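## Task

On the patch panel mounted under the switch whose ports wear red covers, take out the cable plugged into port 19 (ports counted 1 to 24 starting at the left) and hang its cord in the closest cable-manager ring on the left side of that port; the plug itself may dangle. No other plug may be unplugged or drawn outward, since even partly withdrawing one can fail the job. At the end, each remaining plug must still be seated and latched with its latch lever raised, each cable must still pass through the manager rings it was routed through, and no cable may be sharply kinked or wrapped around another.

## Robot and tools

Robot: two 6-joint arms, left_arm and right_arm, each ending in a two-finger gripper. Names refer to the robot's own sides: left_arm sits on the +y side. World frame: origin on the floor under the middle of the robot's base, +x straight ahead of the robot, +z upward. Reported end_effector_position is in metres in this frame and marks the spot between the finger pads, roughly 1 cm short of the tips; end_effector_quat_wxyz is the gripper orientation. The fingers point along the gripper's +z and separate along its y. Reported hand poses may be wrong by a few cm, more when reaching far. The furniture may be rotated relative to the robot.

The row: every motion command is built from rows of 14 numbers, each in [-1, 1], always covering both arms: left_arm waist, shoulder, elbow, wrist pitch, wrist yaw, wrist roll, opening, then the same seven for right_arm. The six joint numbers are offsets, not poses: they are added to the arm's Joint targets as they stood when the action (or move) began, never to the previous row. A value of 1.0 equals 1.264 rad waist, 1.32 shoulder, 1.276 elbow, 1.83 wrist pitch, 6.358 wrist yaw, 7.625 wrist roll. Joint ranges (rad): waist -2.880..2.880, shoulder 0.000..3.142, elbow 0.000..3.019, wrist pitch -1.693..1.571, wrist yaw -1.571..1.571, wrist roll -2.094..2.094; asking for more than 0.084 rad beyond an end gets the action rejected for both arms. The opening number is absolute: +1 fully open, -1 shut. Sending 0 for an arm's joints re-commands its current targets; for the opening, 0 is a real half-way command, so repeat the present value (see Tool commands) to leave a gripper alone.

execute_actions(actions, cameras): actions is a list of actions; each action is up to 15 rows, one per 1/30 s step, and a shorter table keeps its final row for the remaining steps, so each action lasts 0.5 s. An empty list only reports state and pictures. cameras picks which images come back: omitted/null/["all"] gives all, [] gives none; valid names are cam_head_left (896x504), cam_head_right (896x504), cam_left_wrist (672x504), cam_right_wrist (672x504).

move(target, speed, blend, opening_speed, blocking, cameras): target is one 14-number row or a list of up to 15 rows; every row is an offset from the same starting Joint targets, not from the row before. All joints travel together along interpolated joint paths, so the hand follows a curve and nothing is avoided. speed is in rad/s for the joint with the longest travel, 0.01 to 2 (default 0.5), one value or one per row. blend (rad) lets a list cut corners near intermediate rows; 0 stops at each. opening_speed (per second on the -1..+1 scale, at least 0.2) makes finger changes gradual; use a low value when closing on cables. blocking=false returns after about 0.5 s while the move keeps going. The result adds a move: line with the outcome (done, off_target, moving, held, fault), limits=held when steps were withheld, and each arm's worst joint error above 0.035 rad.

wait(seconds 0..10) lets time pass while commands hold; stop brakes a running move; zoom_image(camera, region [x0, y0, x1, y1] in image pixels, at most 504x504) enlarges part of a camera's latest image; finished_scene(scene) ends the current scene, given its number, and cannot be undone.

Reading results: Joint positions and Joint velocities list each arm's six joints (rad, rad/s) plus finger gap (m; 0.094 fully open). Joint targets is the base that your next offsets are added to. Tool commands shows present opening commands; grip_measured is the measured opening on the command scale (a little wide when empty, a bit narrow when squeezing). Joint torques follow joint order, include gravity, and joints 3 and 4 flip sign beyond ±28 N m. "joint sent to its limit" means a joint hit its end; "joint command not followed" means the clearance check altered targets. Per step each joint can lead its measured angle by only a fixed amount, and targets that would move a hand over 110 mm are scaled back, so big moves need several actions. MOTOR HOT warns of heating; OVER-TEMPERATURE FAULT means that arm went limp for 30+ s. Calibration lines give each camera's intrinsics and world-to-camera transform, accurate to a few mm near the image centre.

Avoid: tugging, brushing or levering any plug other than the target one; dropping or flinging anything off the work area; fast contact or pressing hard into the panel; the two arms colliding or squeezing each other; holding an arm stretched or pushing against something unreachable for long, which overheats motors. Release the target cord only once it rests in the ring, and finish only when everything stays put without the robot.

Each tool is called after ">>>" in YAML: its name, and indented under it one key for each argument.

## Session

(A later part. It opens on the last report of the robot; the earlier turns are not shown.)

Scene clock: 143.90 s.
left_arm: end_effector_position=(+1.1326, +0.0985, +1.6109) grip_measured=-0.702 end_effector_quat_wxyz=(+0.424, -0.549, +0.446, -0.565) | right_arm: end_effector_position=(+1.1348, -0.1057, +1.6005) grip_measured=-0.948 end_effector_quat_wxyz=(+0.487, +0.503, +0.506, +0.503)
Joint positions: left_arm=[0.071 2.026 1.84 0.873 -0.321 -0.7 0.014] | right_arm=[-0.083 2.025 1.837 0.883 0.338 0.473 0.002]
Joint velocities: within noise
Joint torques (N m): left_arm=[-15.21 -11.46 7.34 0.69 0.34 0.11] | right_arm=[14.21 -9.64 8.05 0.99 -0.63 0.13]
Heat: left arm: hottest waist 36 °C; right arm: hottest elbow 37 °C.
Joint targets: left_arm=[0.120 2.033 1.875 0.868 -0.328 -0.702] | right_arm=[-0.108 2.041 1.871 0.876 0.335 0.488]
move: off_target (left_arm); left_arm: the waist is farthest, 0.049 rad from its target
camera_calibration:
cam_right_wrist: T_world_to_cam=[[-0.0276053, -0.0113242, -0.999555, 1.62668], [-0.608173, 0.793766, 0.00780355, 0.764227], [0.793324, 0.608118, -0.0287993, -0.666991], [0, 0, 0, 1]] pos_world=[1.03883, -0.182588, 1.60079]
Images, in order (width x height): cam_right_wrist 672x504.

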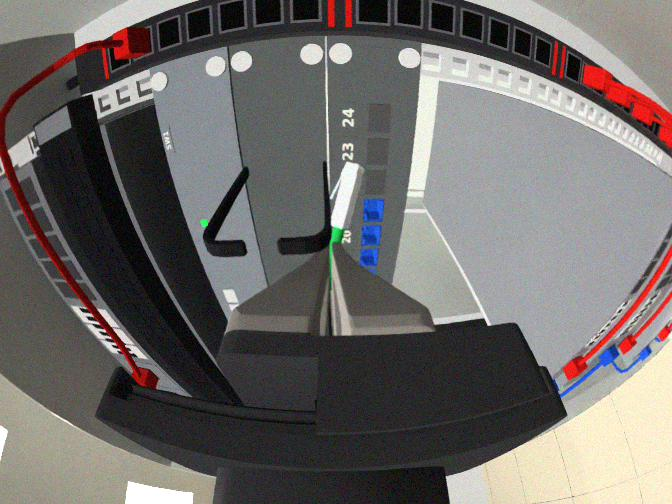

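>>> move:
  target:
    - [0,0,0,0,0,0,-0.7,0,0,0,0,0,0,-0.65]
    - [0,0,0,0,0,0,-0.7,-0.009,0.0139,0.0407,-0.0202,-0.0013,0.0011,-0.65]
    - [0,0,0,0,0,0,-0.7,-0.009,0.0139,0.0407,-0.0202,-0.0013,0.0011,-0.95]
  speed: 0.1
  opening_speed: 0.4
  cameras: ["cam_right_wrist"]

>>> zoom_image:
  camera: "cam_right_wrist"
  region: [250, 130, 400, 330]

Scene clock: 147.07 s.
left_arm: end_effector_position=(+1.1326, +0.0985, +1.6109) grip_measured=-0.702 end_effector_quat_wxyz=(+0.424, -0.549, +0.446, -0.565) | right_arm: end_effector_position=(+1.1473, -0.1061, +1.5972) grip_measured=-0.894 end_effector_quat_wxyz=(+0.484, +0.504, +0.506, +0.505)
Joint positions: left_arm=[0.071 2.026 1.84 0.873 -0.321 -0.7 0.014] | right_arm=[-0.093 2.044 1.888 0.845 0.329 0.487 0.005]
Joint velocities: within noise
Joint torques (N m): left_arm=[-15.27 -11.46 7.34 0.69 0.34 0.11] | right_arm=[14.15 -10.75 7.94 1.24 -0.62 0.11]
Heat: left arm: hottest waist 36 °C; right arm: hottest elbow 37 °C.
Joint targets: left_arm=[0.120 2.033 1.875 0.868 -0.328 -0.702] | right_arm=[-0.120 2.060 1.922 0.839 0.328 0.496]
move: off_target (left_arm); left_arm: the waist is farthest, 0.049 rad from its target
camera_calibration:
cam_right_wrist: T_world_to_cam=[[-0.029204, -0.00649463, -0.999552, 1.62605], [-0.611314, 0.791286, 0.0127194, 0.767674], [0.790849, 0.611412, -0.027079, -0.676309], [0, 0, 0, 1]] pos_world=[1.05164, -0.183386, 1.59724]
Images, in order (width x height): cam_right_wrist 672x504.

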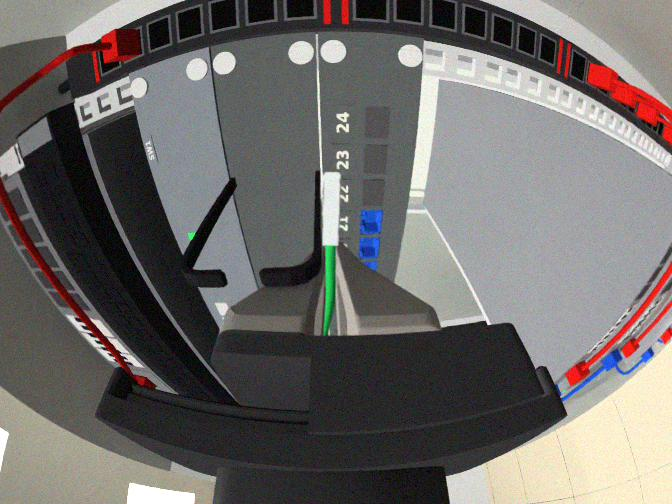

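Scaled by 2.520 from the camera's 672x504 image, which has a finer 960x720 frame.

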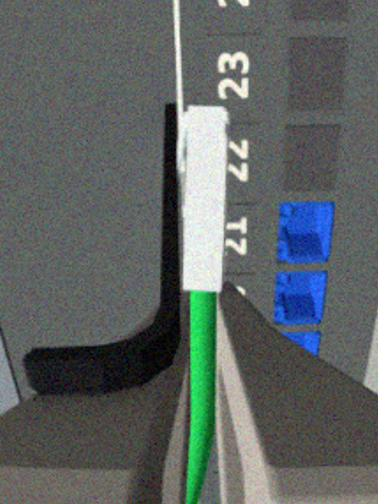

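>>> move:
  target:
    - [0,0,0,0,0,0,-0.7,-0.0169,0.0061,-0.0353,0.0068,-0.0025,0.0021,-0.95]
    - [0,0,0,0,0,0,-0.7,-0.0305,-0.0697,-0.0823,-0.0011,-0.0045,0.0037,-0.95]
  speed: 0.08

>>> zoom_image:
  camera: "cam_right_wrist"
  region: [250, 130, 400, 330]

>>> zoom_image:
  camera: "cam_left_wrist"
  region: [280, 130, 440, 340]

Scene clock: 150.00 s.
left_arm: end_effector_position=(+1.1325, +0.0981, +1.6111) grip_measured=-0.702 end_effector_quat_wxyz=(+0.424, -0.548, +0.446, -0.566) | right_arm: end_effector_position=(+1.1379, -0.1088, +1.5913) grip_measured=-0.896 end_effector_quat_wxyz=(+0.474, +0.492, +0.511, +0.522)
Joint positions: left_arm=[0.071 2.026 1.84 0.873 -0.319 -0.7 0.014] | right_arm=[-0.105 2.004 1.818 0.837 0.287 0.515 0.005]
Joint velocities: within noise
Joint torques (N m): left_arm=[-15.21 -11.46 7.34 0.69 0.24 0.11] | right_arm=[11.63 -14.1 5.12 1.32 -0.17 0.07]
Heat: left arm: hottest waist 36 °C; right arm: hottest elbow 37 °C.
Joint targets: left_arm=[0.120 2.033 1.875 0.868 -0.328 -0.702] | right_arm=[-0.158 1.968 1.817 0.837 0.299 0.524]
move: off_target (left_arm, right_arm); left_arm: the waist is farthest, 0.049 rad from its target; right_arm: the waist is farthest, 0.053 rad from its target
camera_calibration:
cam_left_wrist: T_world_to_cam=[[0.00753289, 0.243937, 0.969762, -1.59295], [-0.625865, -0.755205, 0.194828, 0.471174], [0.779895, -0.608408, 0.146983, -0.938071], [0, 0, 0, 1]] pos_world=[1.03849, 0.173683, 1.59087]
cam_right_wrist: T_world_to_cam=[[-0.0158986, 0.00368949, -0.999867, 1.60632], [-0.645682, 0.763494, 0.0130841, 0.799704], [0.763441, 0.645804, -0.00975622, -0.660056], [0, 0, 0, 1]] pos_world=[1.04581, -0.190229, 1.5892]

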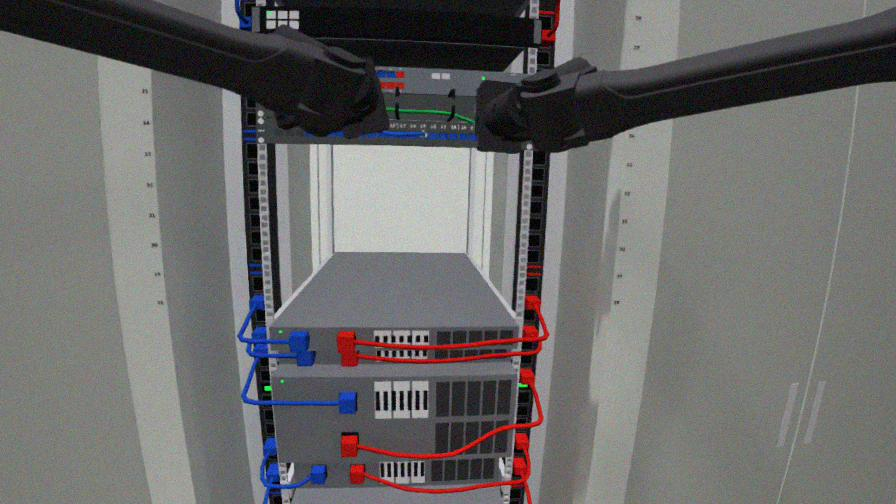

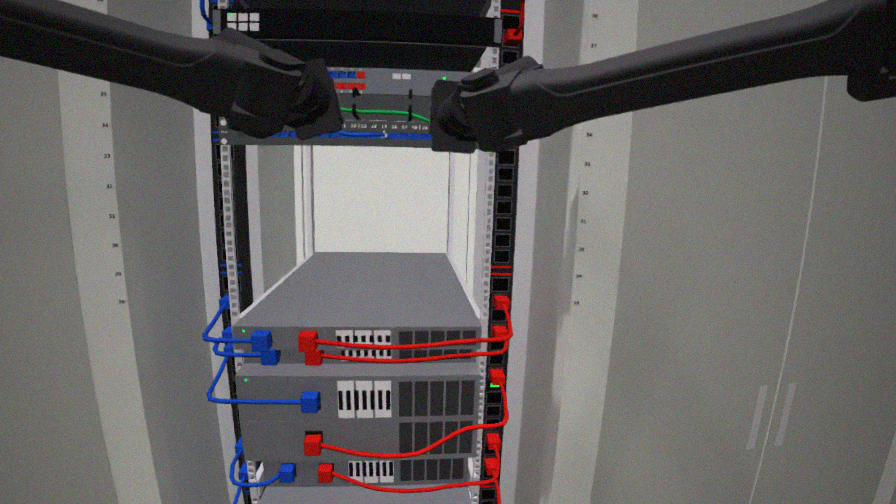

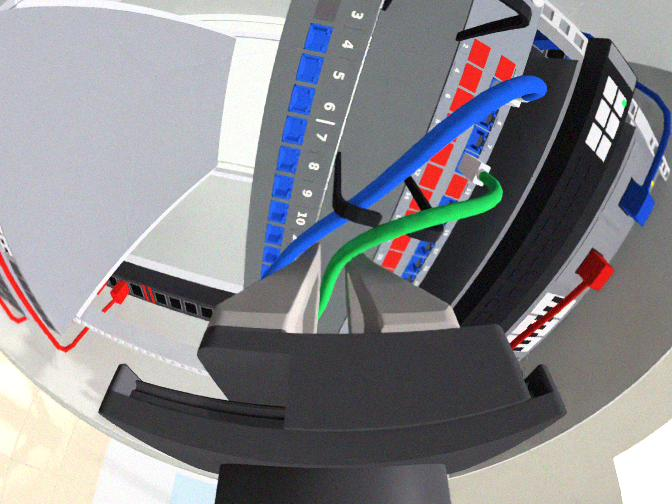

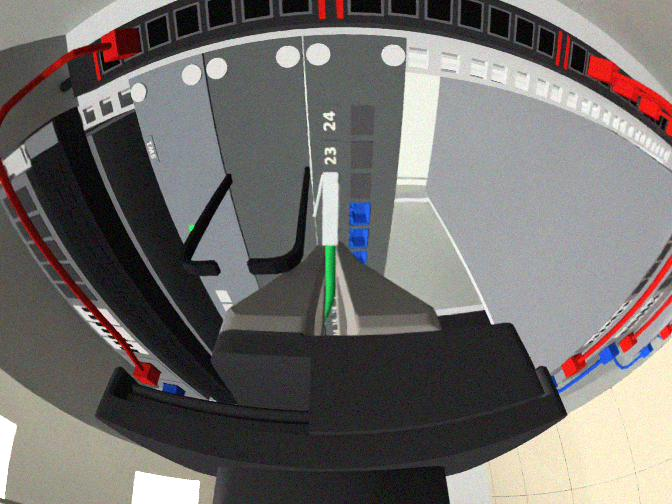

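Scaled by 2.520 from the camera's 672x504 image, which has a finer 960x720 frame.

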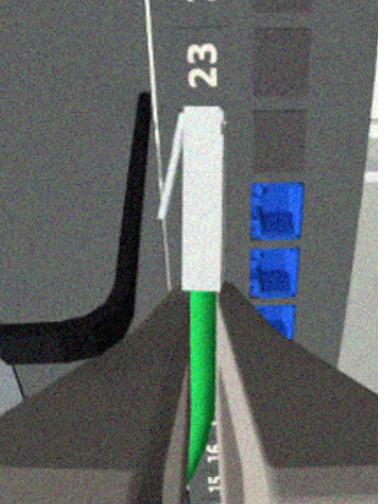

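Scaled by 2.400 from the camera's 672x504 image, which has a finer 960x720 frame.

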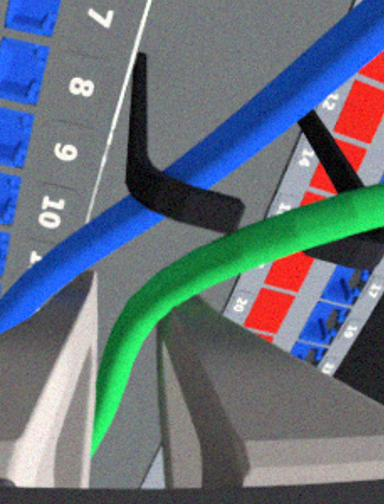

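>>> move:
  target: [-0.0554,-0.0538,-0.1434,0.0634,-0.0027,0.0357,-0.7,0,0,0,0,0,0,-0.95]
  speed: 0.12

>>> zoom_image:
  camera: "cam_left_wrist"
  region: [280, 130, 440, 340]

>>> zoom_image:
  camera: "cam_right_wrist"
  region: [250, 130, 400, 330]

Scene clock: 153.53 s.
left_arm: end_effector_position=(+1.0993, +0.0992, +1.6023) grip_measured=-0.701 end_effector_quat_wxyz=(+0.493, -0.489, +0.514, -0.504) | right_arm: end_effector_position=(+1.1381, -0.1093, +1.5916) grip_measured=-0.896 end_effector_quat_wxyz=(+0.474, +0.492, +0.511, +0.522)
Joint positions: left_arm=[0.065 1.979 1.699 0.969 -0.332 -0.436 0.014] | right_arm=[-0.105 2.003 1.818 0.837 0.287 0.516 0.005]
Joint velocities: within noise
Joint torques (N m): left_arm=[-19.55 -12.81 3.79 1.39 0.03 0.22] | right_arm=[11.81 -14.27 5.12 1.43 -0.17 0.07]
Heat: left arm: hottest waist 36 °C; right arm: hottest elbow 37 °C.
Joint targets: left_arm=[0.050 1.962 1.692 0.984 -0.345 -0.429] | right_arm=[-0.158 1.968 1.817 0.837 0.299 0.524]
move: off_target (right_arm); right_arm: the waist is farthest, 0.053 rad from its target
camera_calibration:
cam_left_wrist: T_world_to_cam=[[0.0039443, -0.0130968, 0.999906, -1.60332], [-0.623887, -0.781476, -0.00777479, 0.778004], [0.781505, -0.623798, -0.0112533, -0.656913], [0, 0, 0, 1]] pos_world=[1.00509, 0.177212, 1.60183]
cam_right_wrist: T_world_to_cam=[[-0.0155945, 0.00431393, -0.999869, 1.60639], [-0.645189, 0.763906, 0.0133586, 0.799275], [0.763864, 0.645313, -0.00912946, -0.661351], [0, 0, 0, 1]] pos_world=[1.04592, -0.190722, 1.58946]

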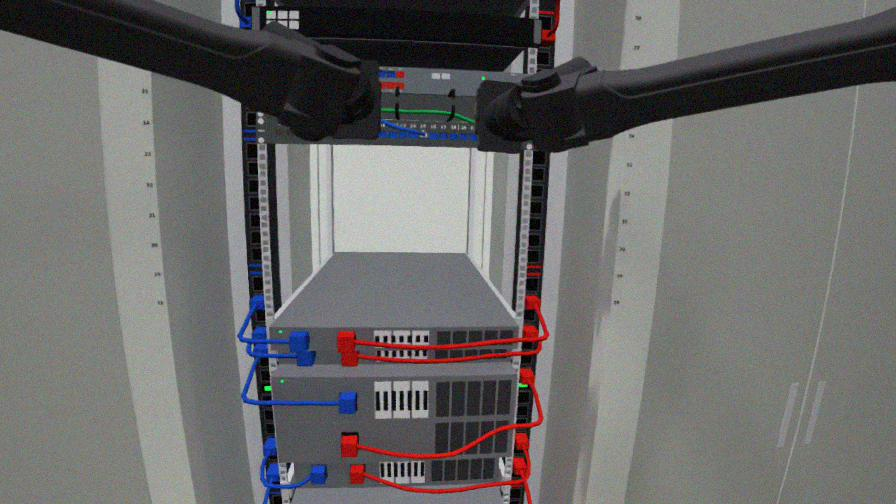

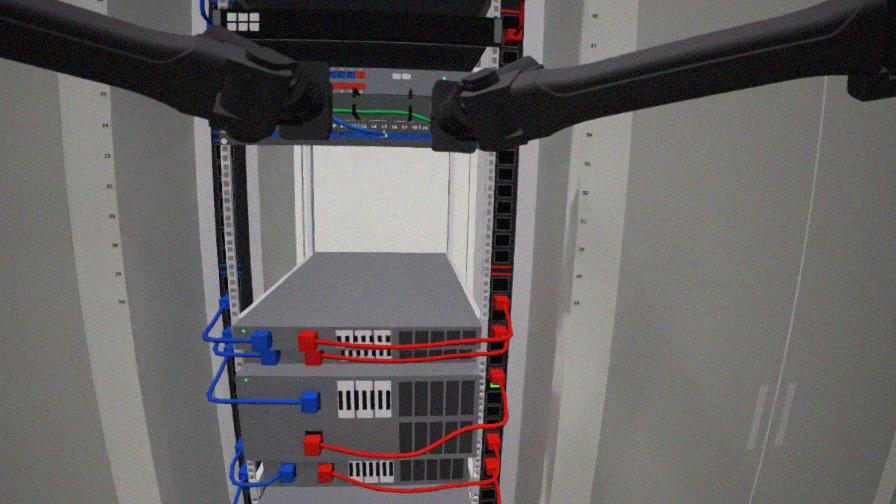

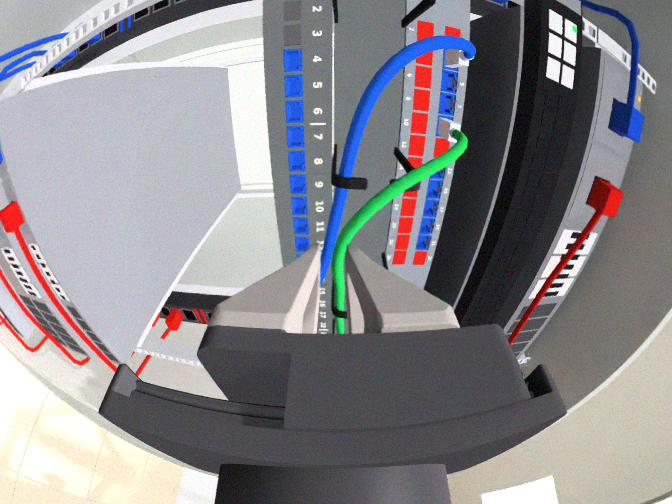

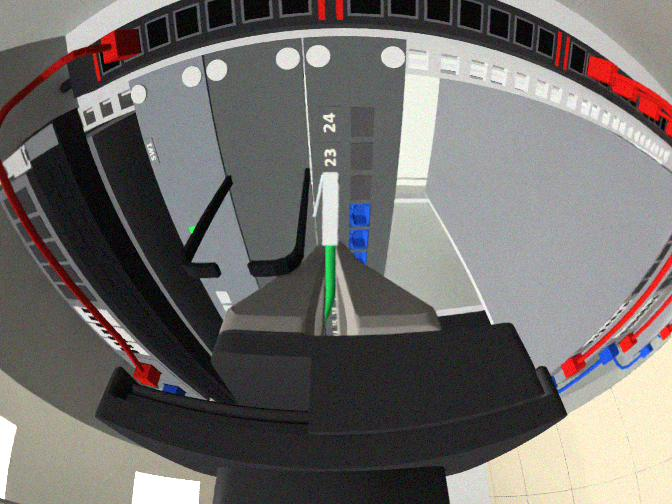

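Scaled by 2.400 from the camera's 672x504 image, which has a finer 960x720 frame.

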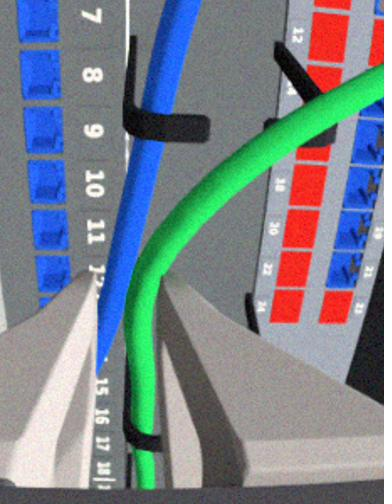

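Scaled by 2.520 from the camera's 672x504 image, which has a finer 960x720 frame.

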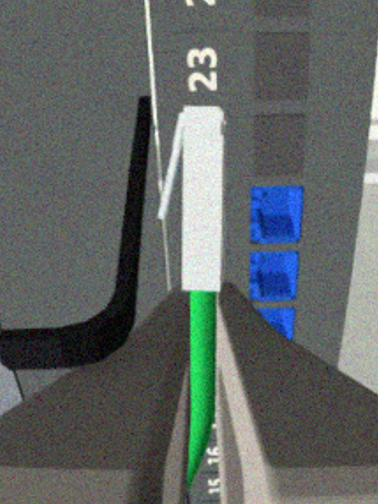

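>>> move:
  target: [-0.0316,-0.0432,-0.1042,0.0481,-0.0039,0.002,-0.7,-0.0119,0.0545,-0.0039,0.0158,-0.0038,0.0038,-0.95]
  speed: 0.1

>>> zoom_image:
  camera: "cam_left_wrist"
  region: [280, 80, 440, 340]

>>> zoom_image:
  camera: "cam_right_wrist"
  region: [250, 130, 400, 330]

Scene clock: 156.50 s.
left_arm: end_effector_position=(+1.0624, +0.1028, +1.5985) grip_measured=-0.701 end_effector_quat_wxyz=(+0.490, -0.495, +0.519, -0.496) | right_arm: end_effector_position=(+1.1411, -0.1151, +1.5709) grip_measured=-0.896 end_effector_quat_wxyz=(+0.474, +0.500, +0.504, +0.521)
Joint positions: left_arm=[0.047 1.927 1.558 1.058 -0.368 -0.423 0.014] | right_arm=[-0.134 2.014 1.815 0.86 0.272 0.545 0.005]
Joint velocities: within noise
Joint torques (N m): left_arm=[-20.48 -12.28 4.26 1.26 0.56 0.2] | right_arm=[12.81 -10.23 4.93 1.65 -0.51 0.11]
Heat: left arm: hottest waist 37 °C; right arm: hottest elbow 37 °C.
Joint targets: left_arm=[0.010 1.905 1.559 1.072 -0.370 -0.414] | right_arm=[-0.173 2.040 1.813 0.866 0.275 0.553]
move: off_target (left_arm, right_arm); left_arm: the waist is farthest, 0.037 rad from its target; right_arm: the waist is farthest, 0.039 rad from its target
camera_calibration:
cam_left_wrist: T_world_to_cam=[[0.0260408, -0.015961, 0.999533, -1.62189], [-0.618779, -0.785557, 0.0035769, 0.734656], [0.785133, -0.618584, -0.0303328, -0.599743], [0, 0, 0, 1]] pos_world=[0.967703, 0.180236, 1.60031]
cam_right_wrist: T_world_to_cam=[[-0.0167808, 0.0195607, -0.999668, 1.5886], [-0.633259, 0.773511, 0.0257656, 0.773863], [0.773758, 0.633481, -0.000593181, -0.686225], [0, 0, 0, 1]] pos_world=[1.04769, -0.194955, 1.56773]

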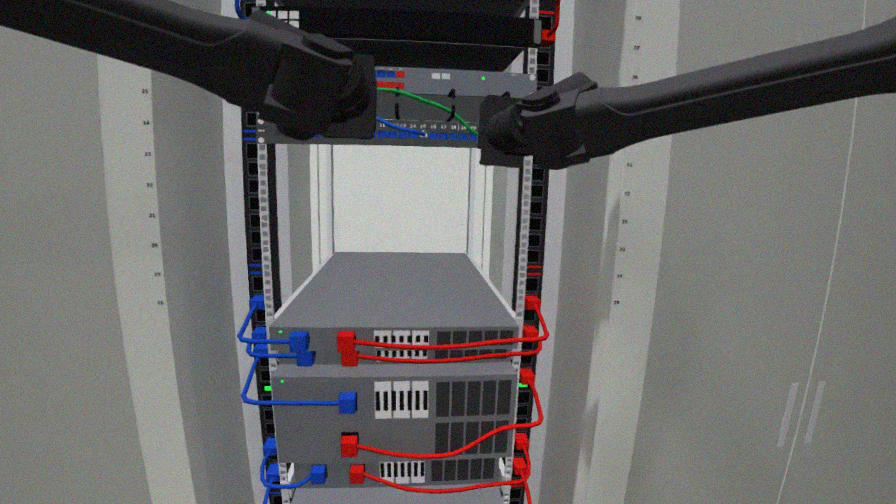

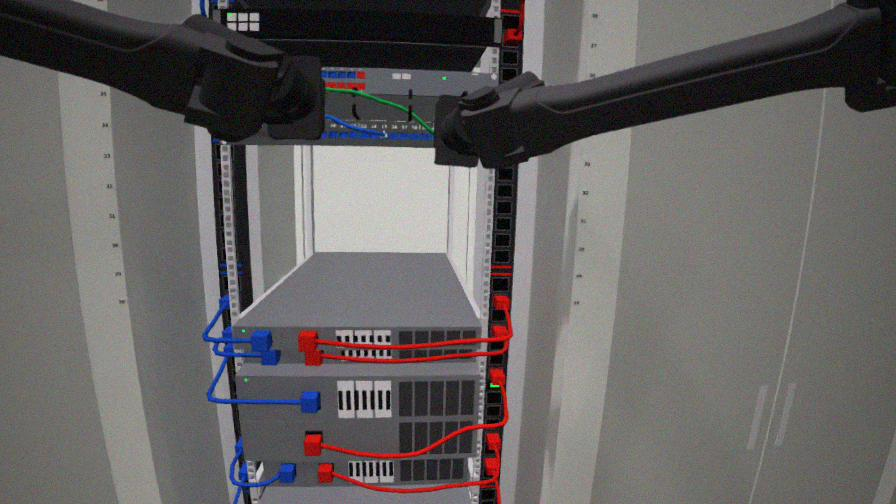

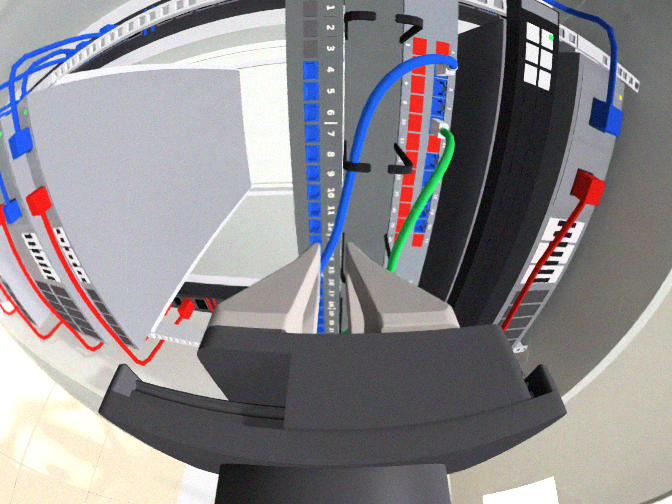

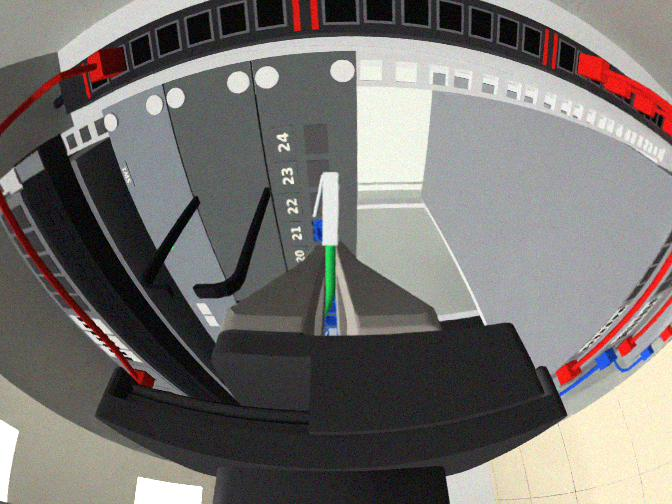

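Scaled by 1.938 from the camera's 672x504 image, which has a finer 960x720 frame.

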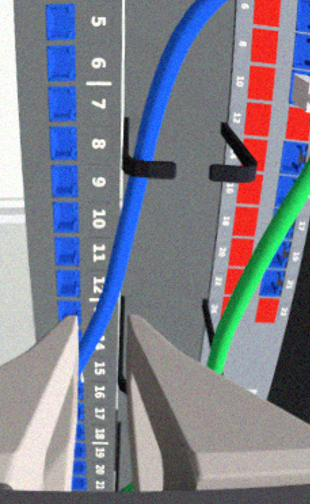

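Scaled by 2.520 from the camera's 672x504 image, which has a finer 960x720 frame.

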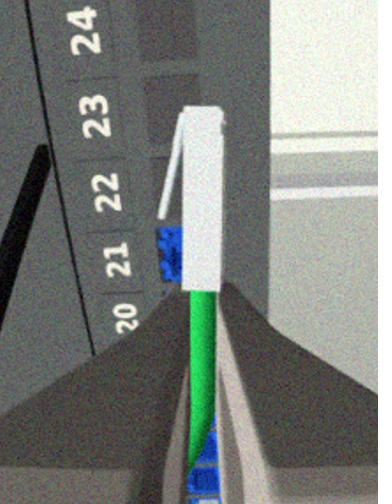

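>>> zoom_image:
  camera: "cam_head_left"
  region: [370, 70, 500, 150]

>>> zoom_image:
  camera: "cam_head_right"
  region: [320, 70, 450, 150]

Scaled by 3.877 from the camera's 896x504 image, which has a finer 1280x720 frame.

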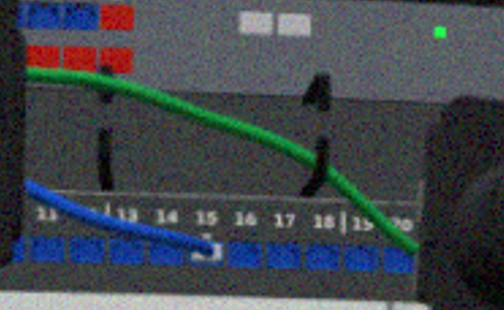

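Scaled by 3.877 from the camera's 896x504 image, which has a finer 1280x720 frame.

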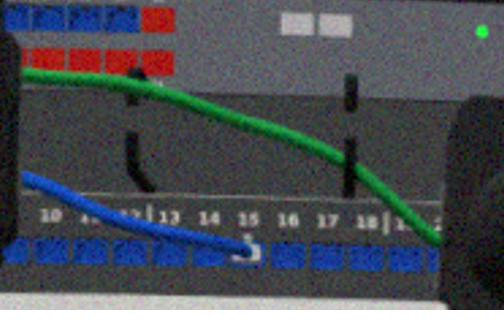

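>>> move:
  target: [-0.0253,-0.053,-0.1677,0.0825,-0.0057,0.0031,-0.7,0.0941,0.0167,0.0721,-0.0131,0.0053,-0.007,-0.95]
  speed: 0.12

>>> zoom_image:
  camera: "cam_left_wrist"
  region: [280, 50, 440, 310]

>>> zoom_image:
  camera: "cam_head_left"
  region: [370, 70, 500, 150]

>>> zoom_image:
  camera: "cam_head_right"
  region: [320, 70, 450, 150]

Scene clock: 160.73 s.
left_arm: end_effector_position=(+1.0002, +0.1104, +1.5960) grip_measured=-0.701 end_effector_quat_wxyz=(+0.489, -0.499, +0.520, -0.491) | right_arm: end_effector_position=(+1.1476, -0.1136, +1.5832) grip_measured=-0.897 end_effector_quat_wxyz=(+0.478, +0.512, +0.498, +0.510)
Joint positions: left_arm=[0.015 1.855 1.344 1.21 -0.405 -0.399 0.014] | right_arm=[-0.114 2.037 1.867 0.858 0.316 0.528 0.005]
Joint velocities: within noise
Joint torques (N m): left_arm=[-19.08 -11.11 4.03 1.26 0.58 0.23] | right_arm=[21.36 -9.88 8.2 0.73 -0.83 -0.27]
Heat: left arm: hottest waist 37 °C; right arm: hottest elbow 37 °C.
Joint targets: left_arm=[-0.021 1.835 1.345 1.223 -0.406 -0.391] | right_arm=[-0.054 2.062 1.905 0.842 0.308 0.500]
move: off_target (left_arm, right_arm); left_arm: the waist is farthest, 0.037 rad from its target; right_arm: the waist is farthest, 0.060 rad from its target
camera_calibration:
cam_left_wrist: T_world_to_cam=[[0.0365616, -0.0173113, 0.999181, -1.62748], [-0.614241, -0.789069, 0.00880504, 0.689631], [0.788271, -0.61406, -0.0394829, -0.53531], [0, 0, 0, 1]] pos_world=[0.905072, 0.18728, 1.59894]
cam_right_wrist: T_world_to_cam=[[-0.03023, 0.0214768, -0.999312, 1.61607], [-0.606782, 0.794079, 0.0354217, 0.733177], [0.794293, 0.607436, -0.0109733, -0.702249], [0, 0, 0, 1]] pos_world=[1.05152, -0.190337, 1.58128]

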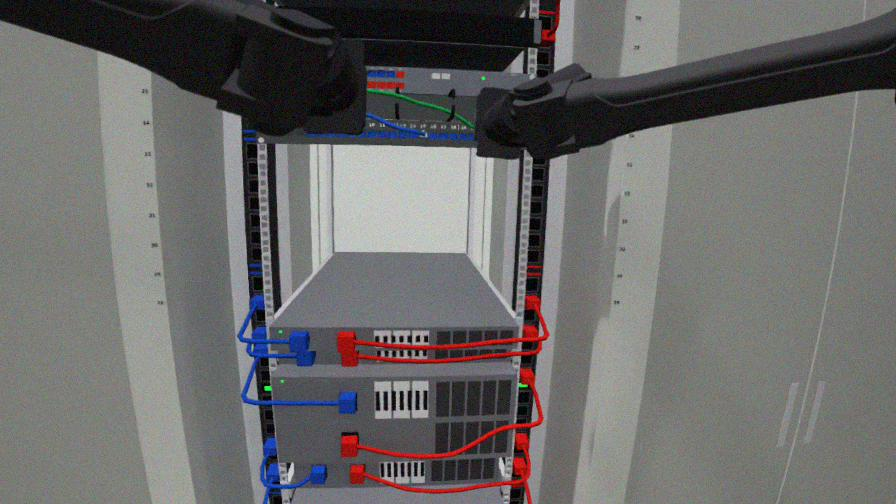

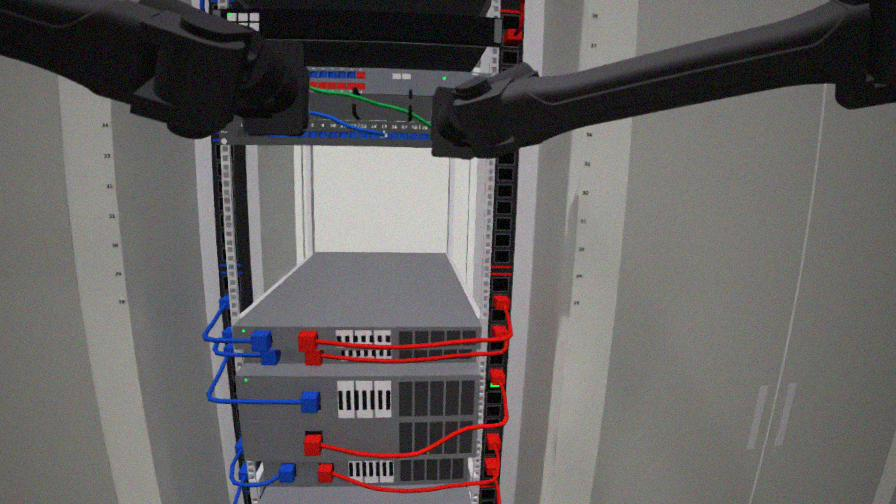

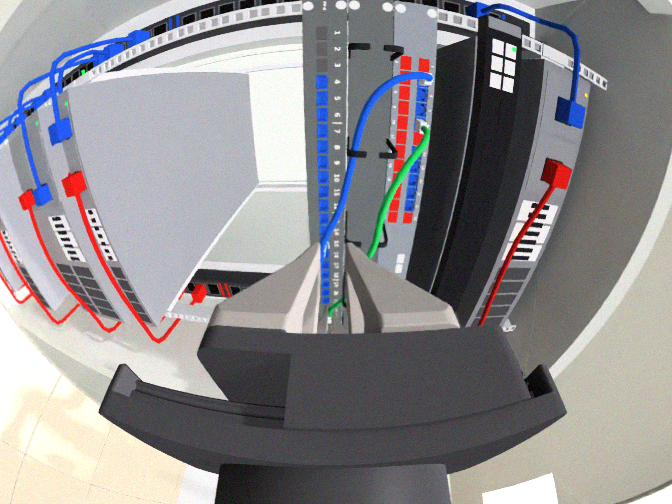

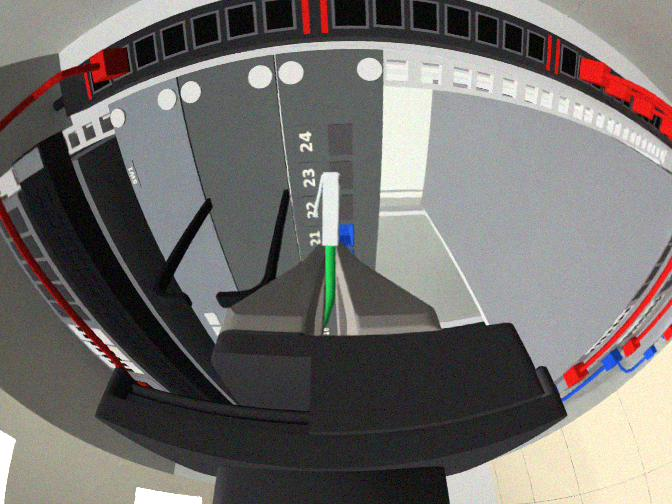

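Scaled by 1.938 from the camera's 672x504 image, which has a finer 960x720 frame.

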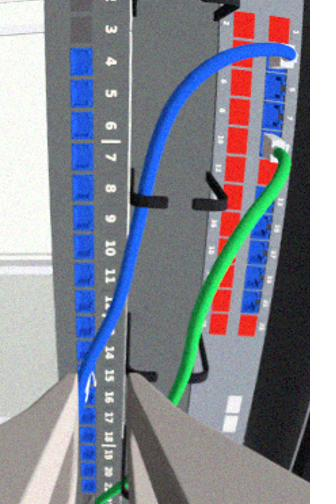

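Scaled by 3.877 from the camera's 896x504 image, which has a finer 1280x720 frame.

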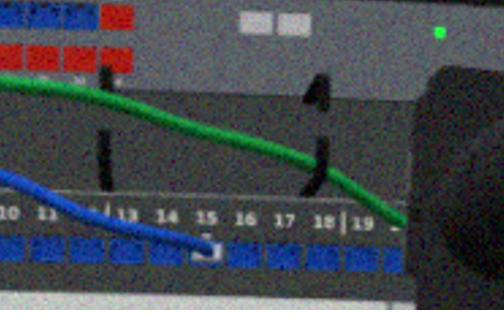

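Scaled by 3.877 from the camera's 896x504 image, which has a finer 1280x720 frame.

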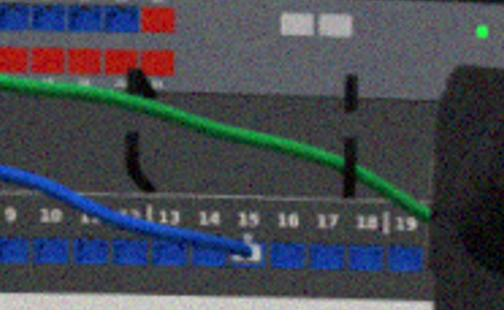

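>>> move:
  target: [0,0,0,0,0,0,-0.7,-0.0063,0.0114,-0.0235,0.0344,0.0027,0,-0.95]
  speed: 0.1
  cameras: ["cam_right_wrist"]

Scene clock: 162.30 s.
left_arm: end_effector_position=(+1.0002, +0.1104, +1.5960) grip_measured=-0.701 end_effector_quat_wxyz=(+0.489, -0.498, +0.521, -0.491) | right_arm: end_effector_position=(+1.1436, -0.1113, +1.5852) grip_measured=-0.897 end_effector_quat_wxyz=(+0.485, +0.519, +0.488, +0.508)
Joint positions: left_arm=[0.015 1.855 1.344 1.21 -0.405 -0.399 0.014] | right_arm=[-0.107 2.049 1.867 0.899 0.326 0.522 0.005]
Joint velocities: within noise
Joint torques (N m): left_arm=[-19.08 -10.93 4.04 1.24 0.58 0.22] | right_arm=[20.25 -9.64 5.76 1.58 -0.61 -0.2]
Heat: left arm: hottest waist 37 °C; right arm: hottest elbow 37 °C.
Joint targets: left_arm=[-0.021 1.835 1.345 1.223 -0.406 -0.391] | right_arm=[-0.062 2.077 1.875 0.905 0.326 0.500]
move: off_target (left_arm, right_arm); left_arm: the waist is farthest, 0.036 rad from its target; right_arm: the waist is farthest, 0.045 rad from its target
camera_calibration:
cam_right_wrist: T_world_to_cam=[[-0.022691, 0.0292363, -0.999315, 1.61005], [-0.586574, 0.809051, 0.036989, 0.704911], [0.809578, 0.587011, -0.00120888, -0.735719], [0, 0, 0, 1]] pos_world=[1.04564, -0.185505, 1.58198]
Images, in order (width x height): cam_right_wrist 672x504.

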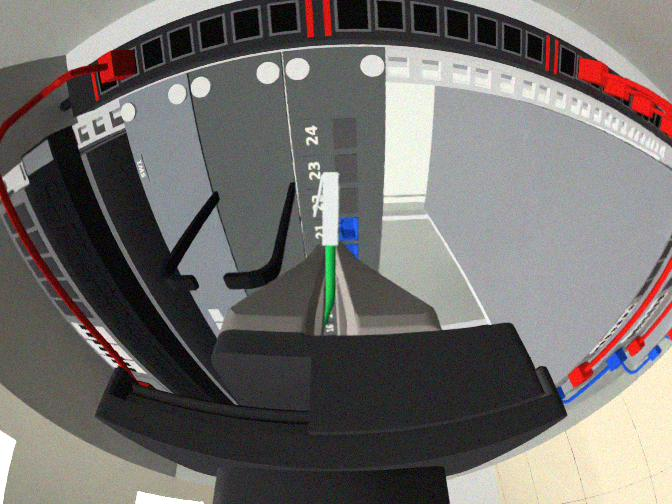

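>>> move:
  target: [0,0,0,0,0,0,-0.7,-0.0601,0.0053,-0.018,0.0213,0,0,-0.95]
  speed: 0.1
  cameras: ["cam_right_wrist"]

Scene clock: 163.67 s.
left_arm: end_effector_position=(+1.0002, +0.1104, +1.5960) grip_measured=-0.701 end_effector_quat_wxyz=(+0.489, -0.498, +0.521, -0.491) | right_arm: end_effector_position=(+1.1400, -0.1125, +1.5848) grip_measured=-0.897 end_effector_quat_wxyz=(+0.492, +0.522, +0.478, +0.507)
Joint positions: left_arm=[0.015 1.855 1.344 1.21 -0.405 -0.399 0.014] | right_arm=[-0.107 2.054 1.859 0.938 0.324 0.519 0.005]
Joint velocities: within noise
Joint torques (N m): left_arm=[-19.08 -10.99 4.03 1.24 0.58 0.22] | right_arm=[13.98 -9.7 4.51 1.55 -0.53 -0.18]
Heat: left arm: hottest waist 37 °C; right arm: hottest waist 37 °C.
Joint targets: left_arm=[-0.021 1.835 1.345 1.223 -0.406 -0.391] | right_arm=[-0.138 2.084 1.852 0.944 0.325 0.500]
move: off_target (left_arm); left_arm: the waist is farthest, 0.036 rad from its target
camera_calibration:
cam_right_wrist: T_world_to_cam=[[-0.0093871, 0.0346672, -0.999355, 1.59519], [-0.570033, 0.820925, 0.033832, 0.691259], [0.821568, 0.569983, 0.0120554, -0.768658], [0, 0, 0, 1]] pos_world=[1.04052, -0.18465, 1.58004]
Images, in order (width x height): cam_right_wrist 672x504.

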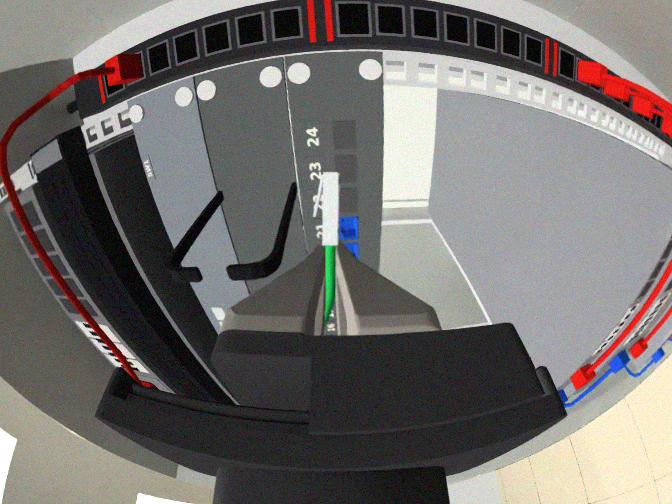

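>>> move:
  target: [0,0,0,0,0,0,-0.7,0,0.0121,0.006,-0.0148,-0.002,-0.0045,-0.95]
  speed: 0.1

>>> zoom_image:
  camera: "cam_head_left"
  region: [330, 70, 500, 150]

>>> zoom_image:
  camera: "cam_head_right"
  region: [280, 70, 450, 150]

Scene clock: 165.67 s.
left_arm: end_effector_position=(+1.0002, +0.1104, +1.5960) grip_measured=-0.701 end_effector_quat_wxyz=(+0.489, -0.498, +0.521, -0.491) | right_arm: end_effector_position=(+1.1385, -0.1062, +1.5826) grip_measured=-0.897 end_effector_quat_wxyz=(+0.499, +0.509, +0.490, +0.503)
Joint positions: left_arm=[0.015 1.855 1.344 1.21 -0.405 -0.398 0.014] | right_arm=[-0.108 2.061 1.858 0.935 0.314 0.487 0.005]
Joint velocities: within noise
Joint torques (N m): left_arm=[-19.14 -10.99 4.04 1.25 0.58 0.22] | right_arm=[13.92 -9 5.15 0.65 -0.66 -0.23]
Heat: left arm: hottest waist 37 °C; right arm: hottest waist 37 °C.
Joint targets: left_arm=[-0.021 1.835 1.345 1.223 -0.406 -0.391] | right_arm=[-0.138 2.100 1.859 0.917 0.313 0.465]
move: off_target (left_arm, right_arm); left_arm: the waist is farthest, 0.036 rad from its target; right_arm: the shoulder is farthest, 0.039 rad from its target
camera_calibration:
cam_left_wrist: T_world_to_cam=[[0.0365337, -0.0184552, 0.999162, -1.62729], [-0.614277, -0.789051, 0.00788631, 0.691131], [0.788245, -0.61405, -0.0401636, -0.534199], [0, 0, 0, 1]] pos_world=[0.905076, 0.187281, 1.59902]
cam_right_wrist: T_world_to_cam=[[-0.0059053, -0.00053244, -0.999982, 1.58607], [-0.580444, 0.814295, 0.00299418, 0.745269], [0.814279, 0.580451, -0.0051177, -0.73442], [0, 0, 0, 1]] pos_world=[1.03998, -0.179729, 1.58005]

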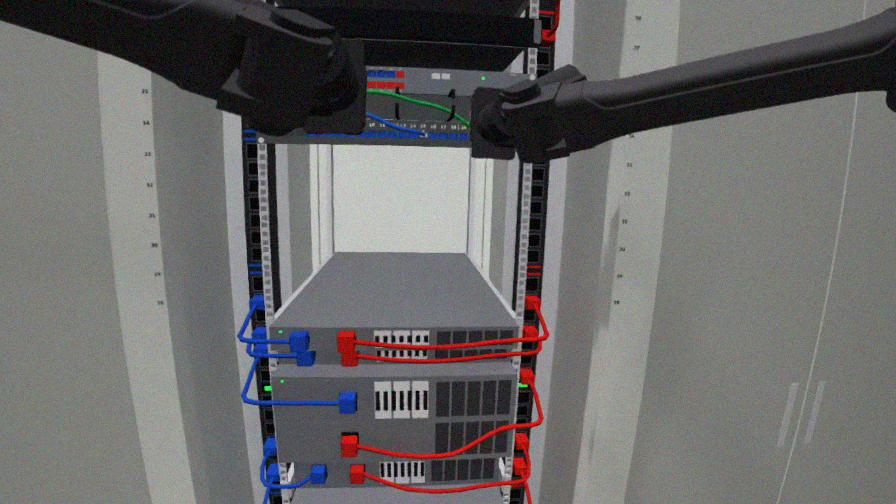

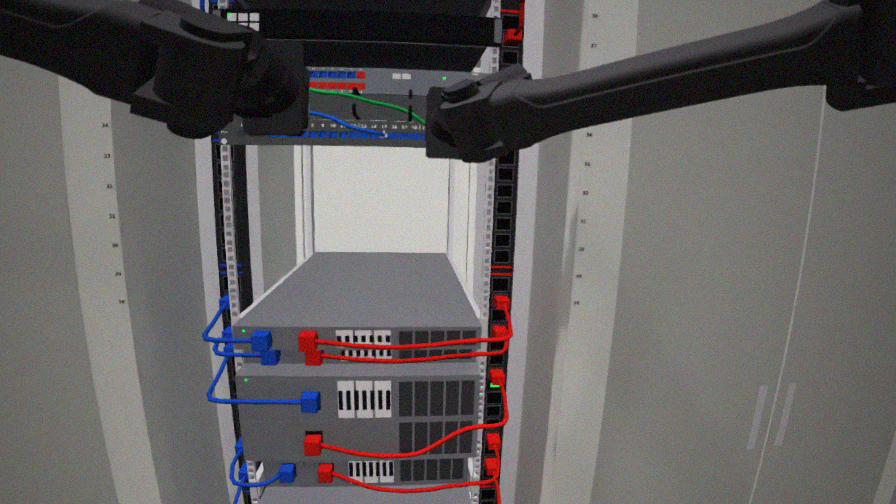

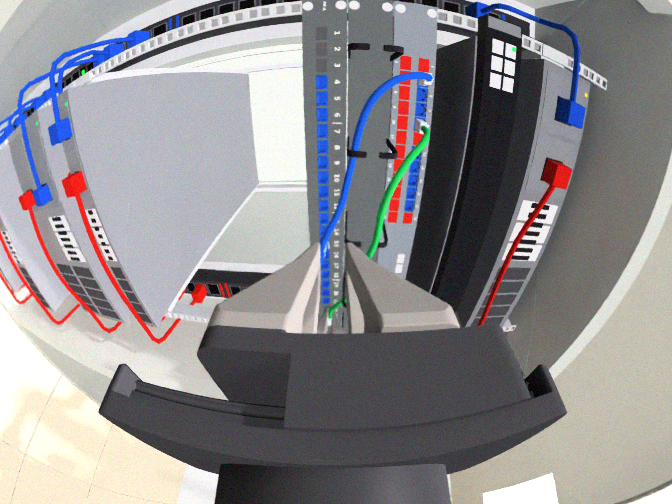

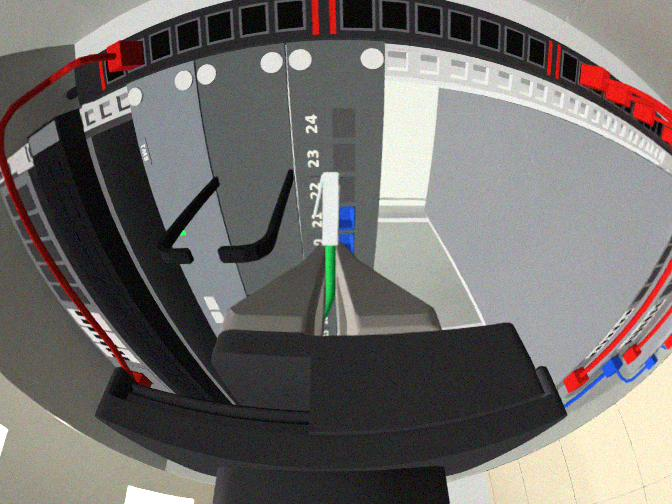

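Scaled by 2.965 from the camera's 896x504 image, which has a finer 1280x720 frame.

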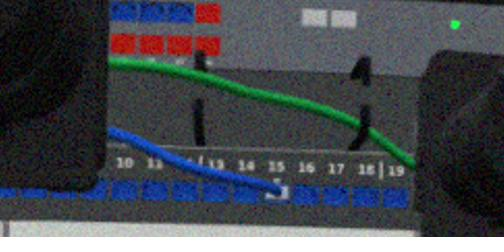

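Scaled by 2.965 from the camera's 896x504 image, which has a finer 1280x720 frame.

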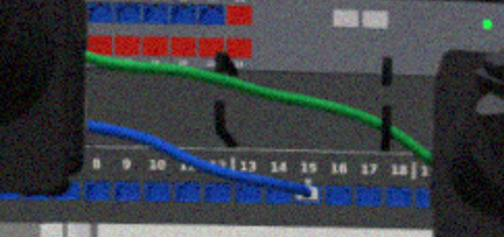

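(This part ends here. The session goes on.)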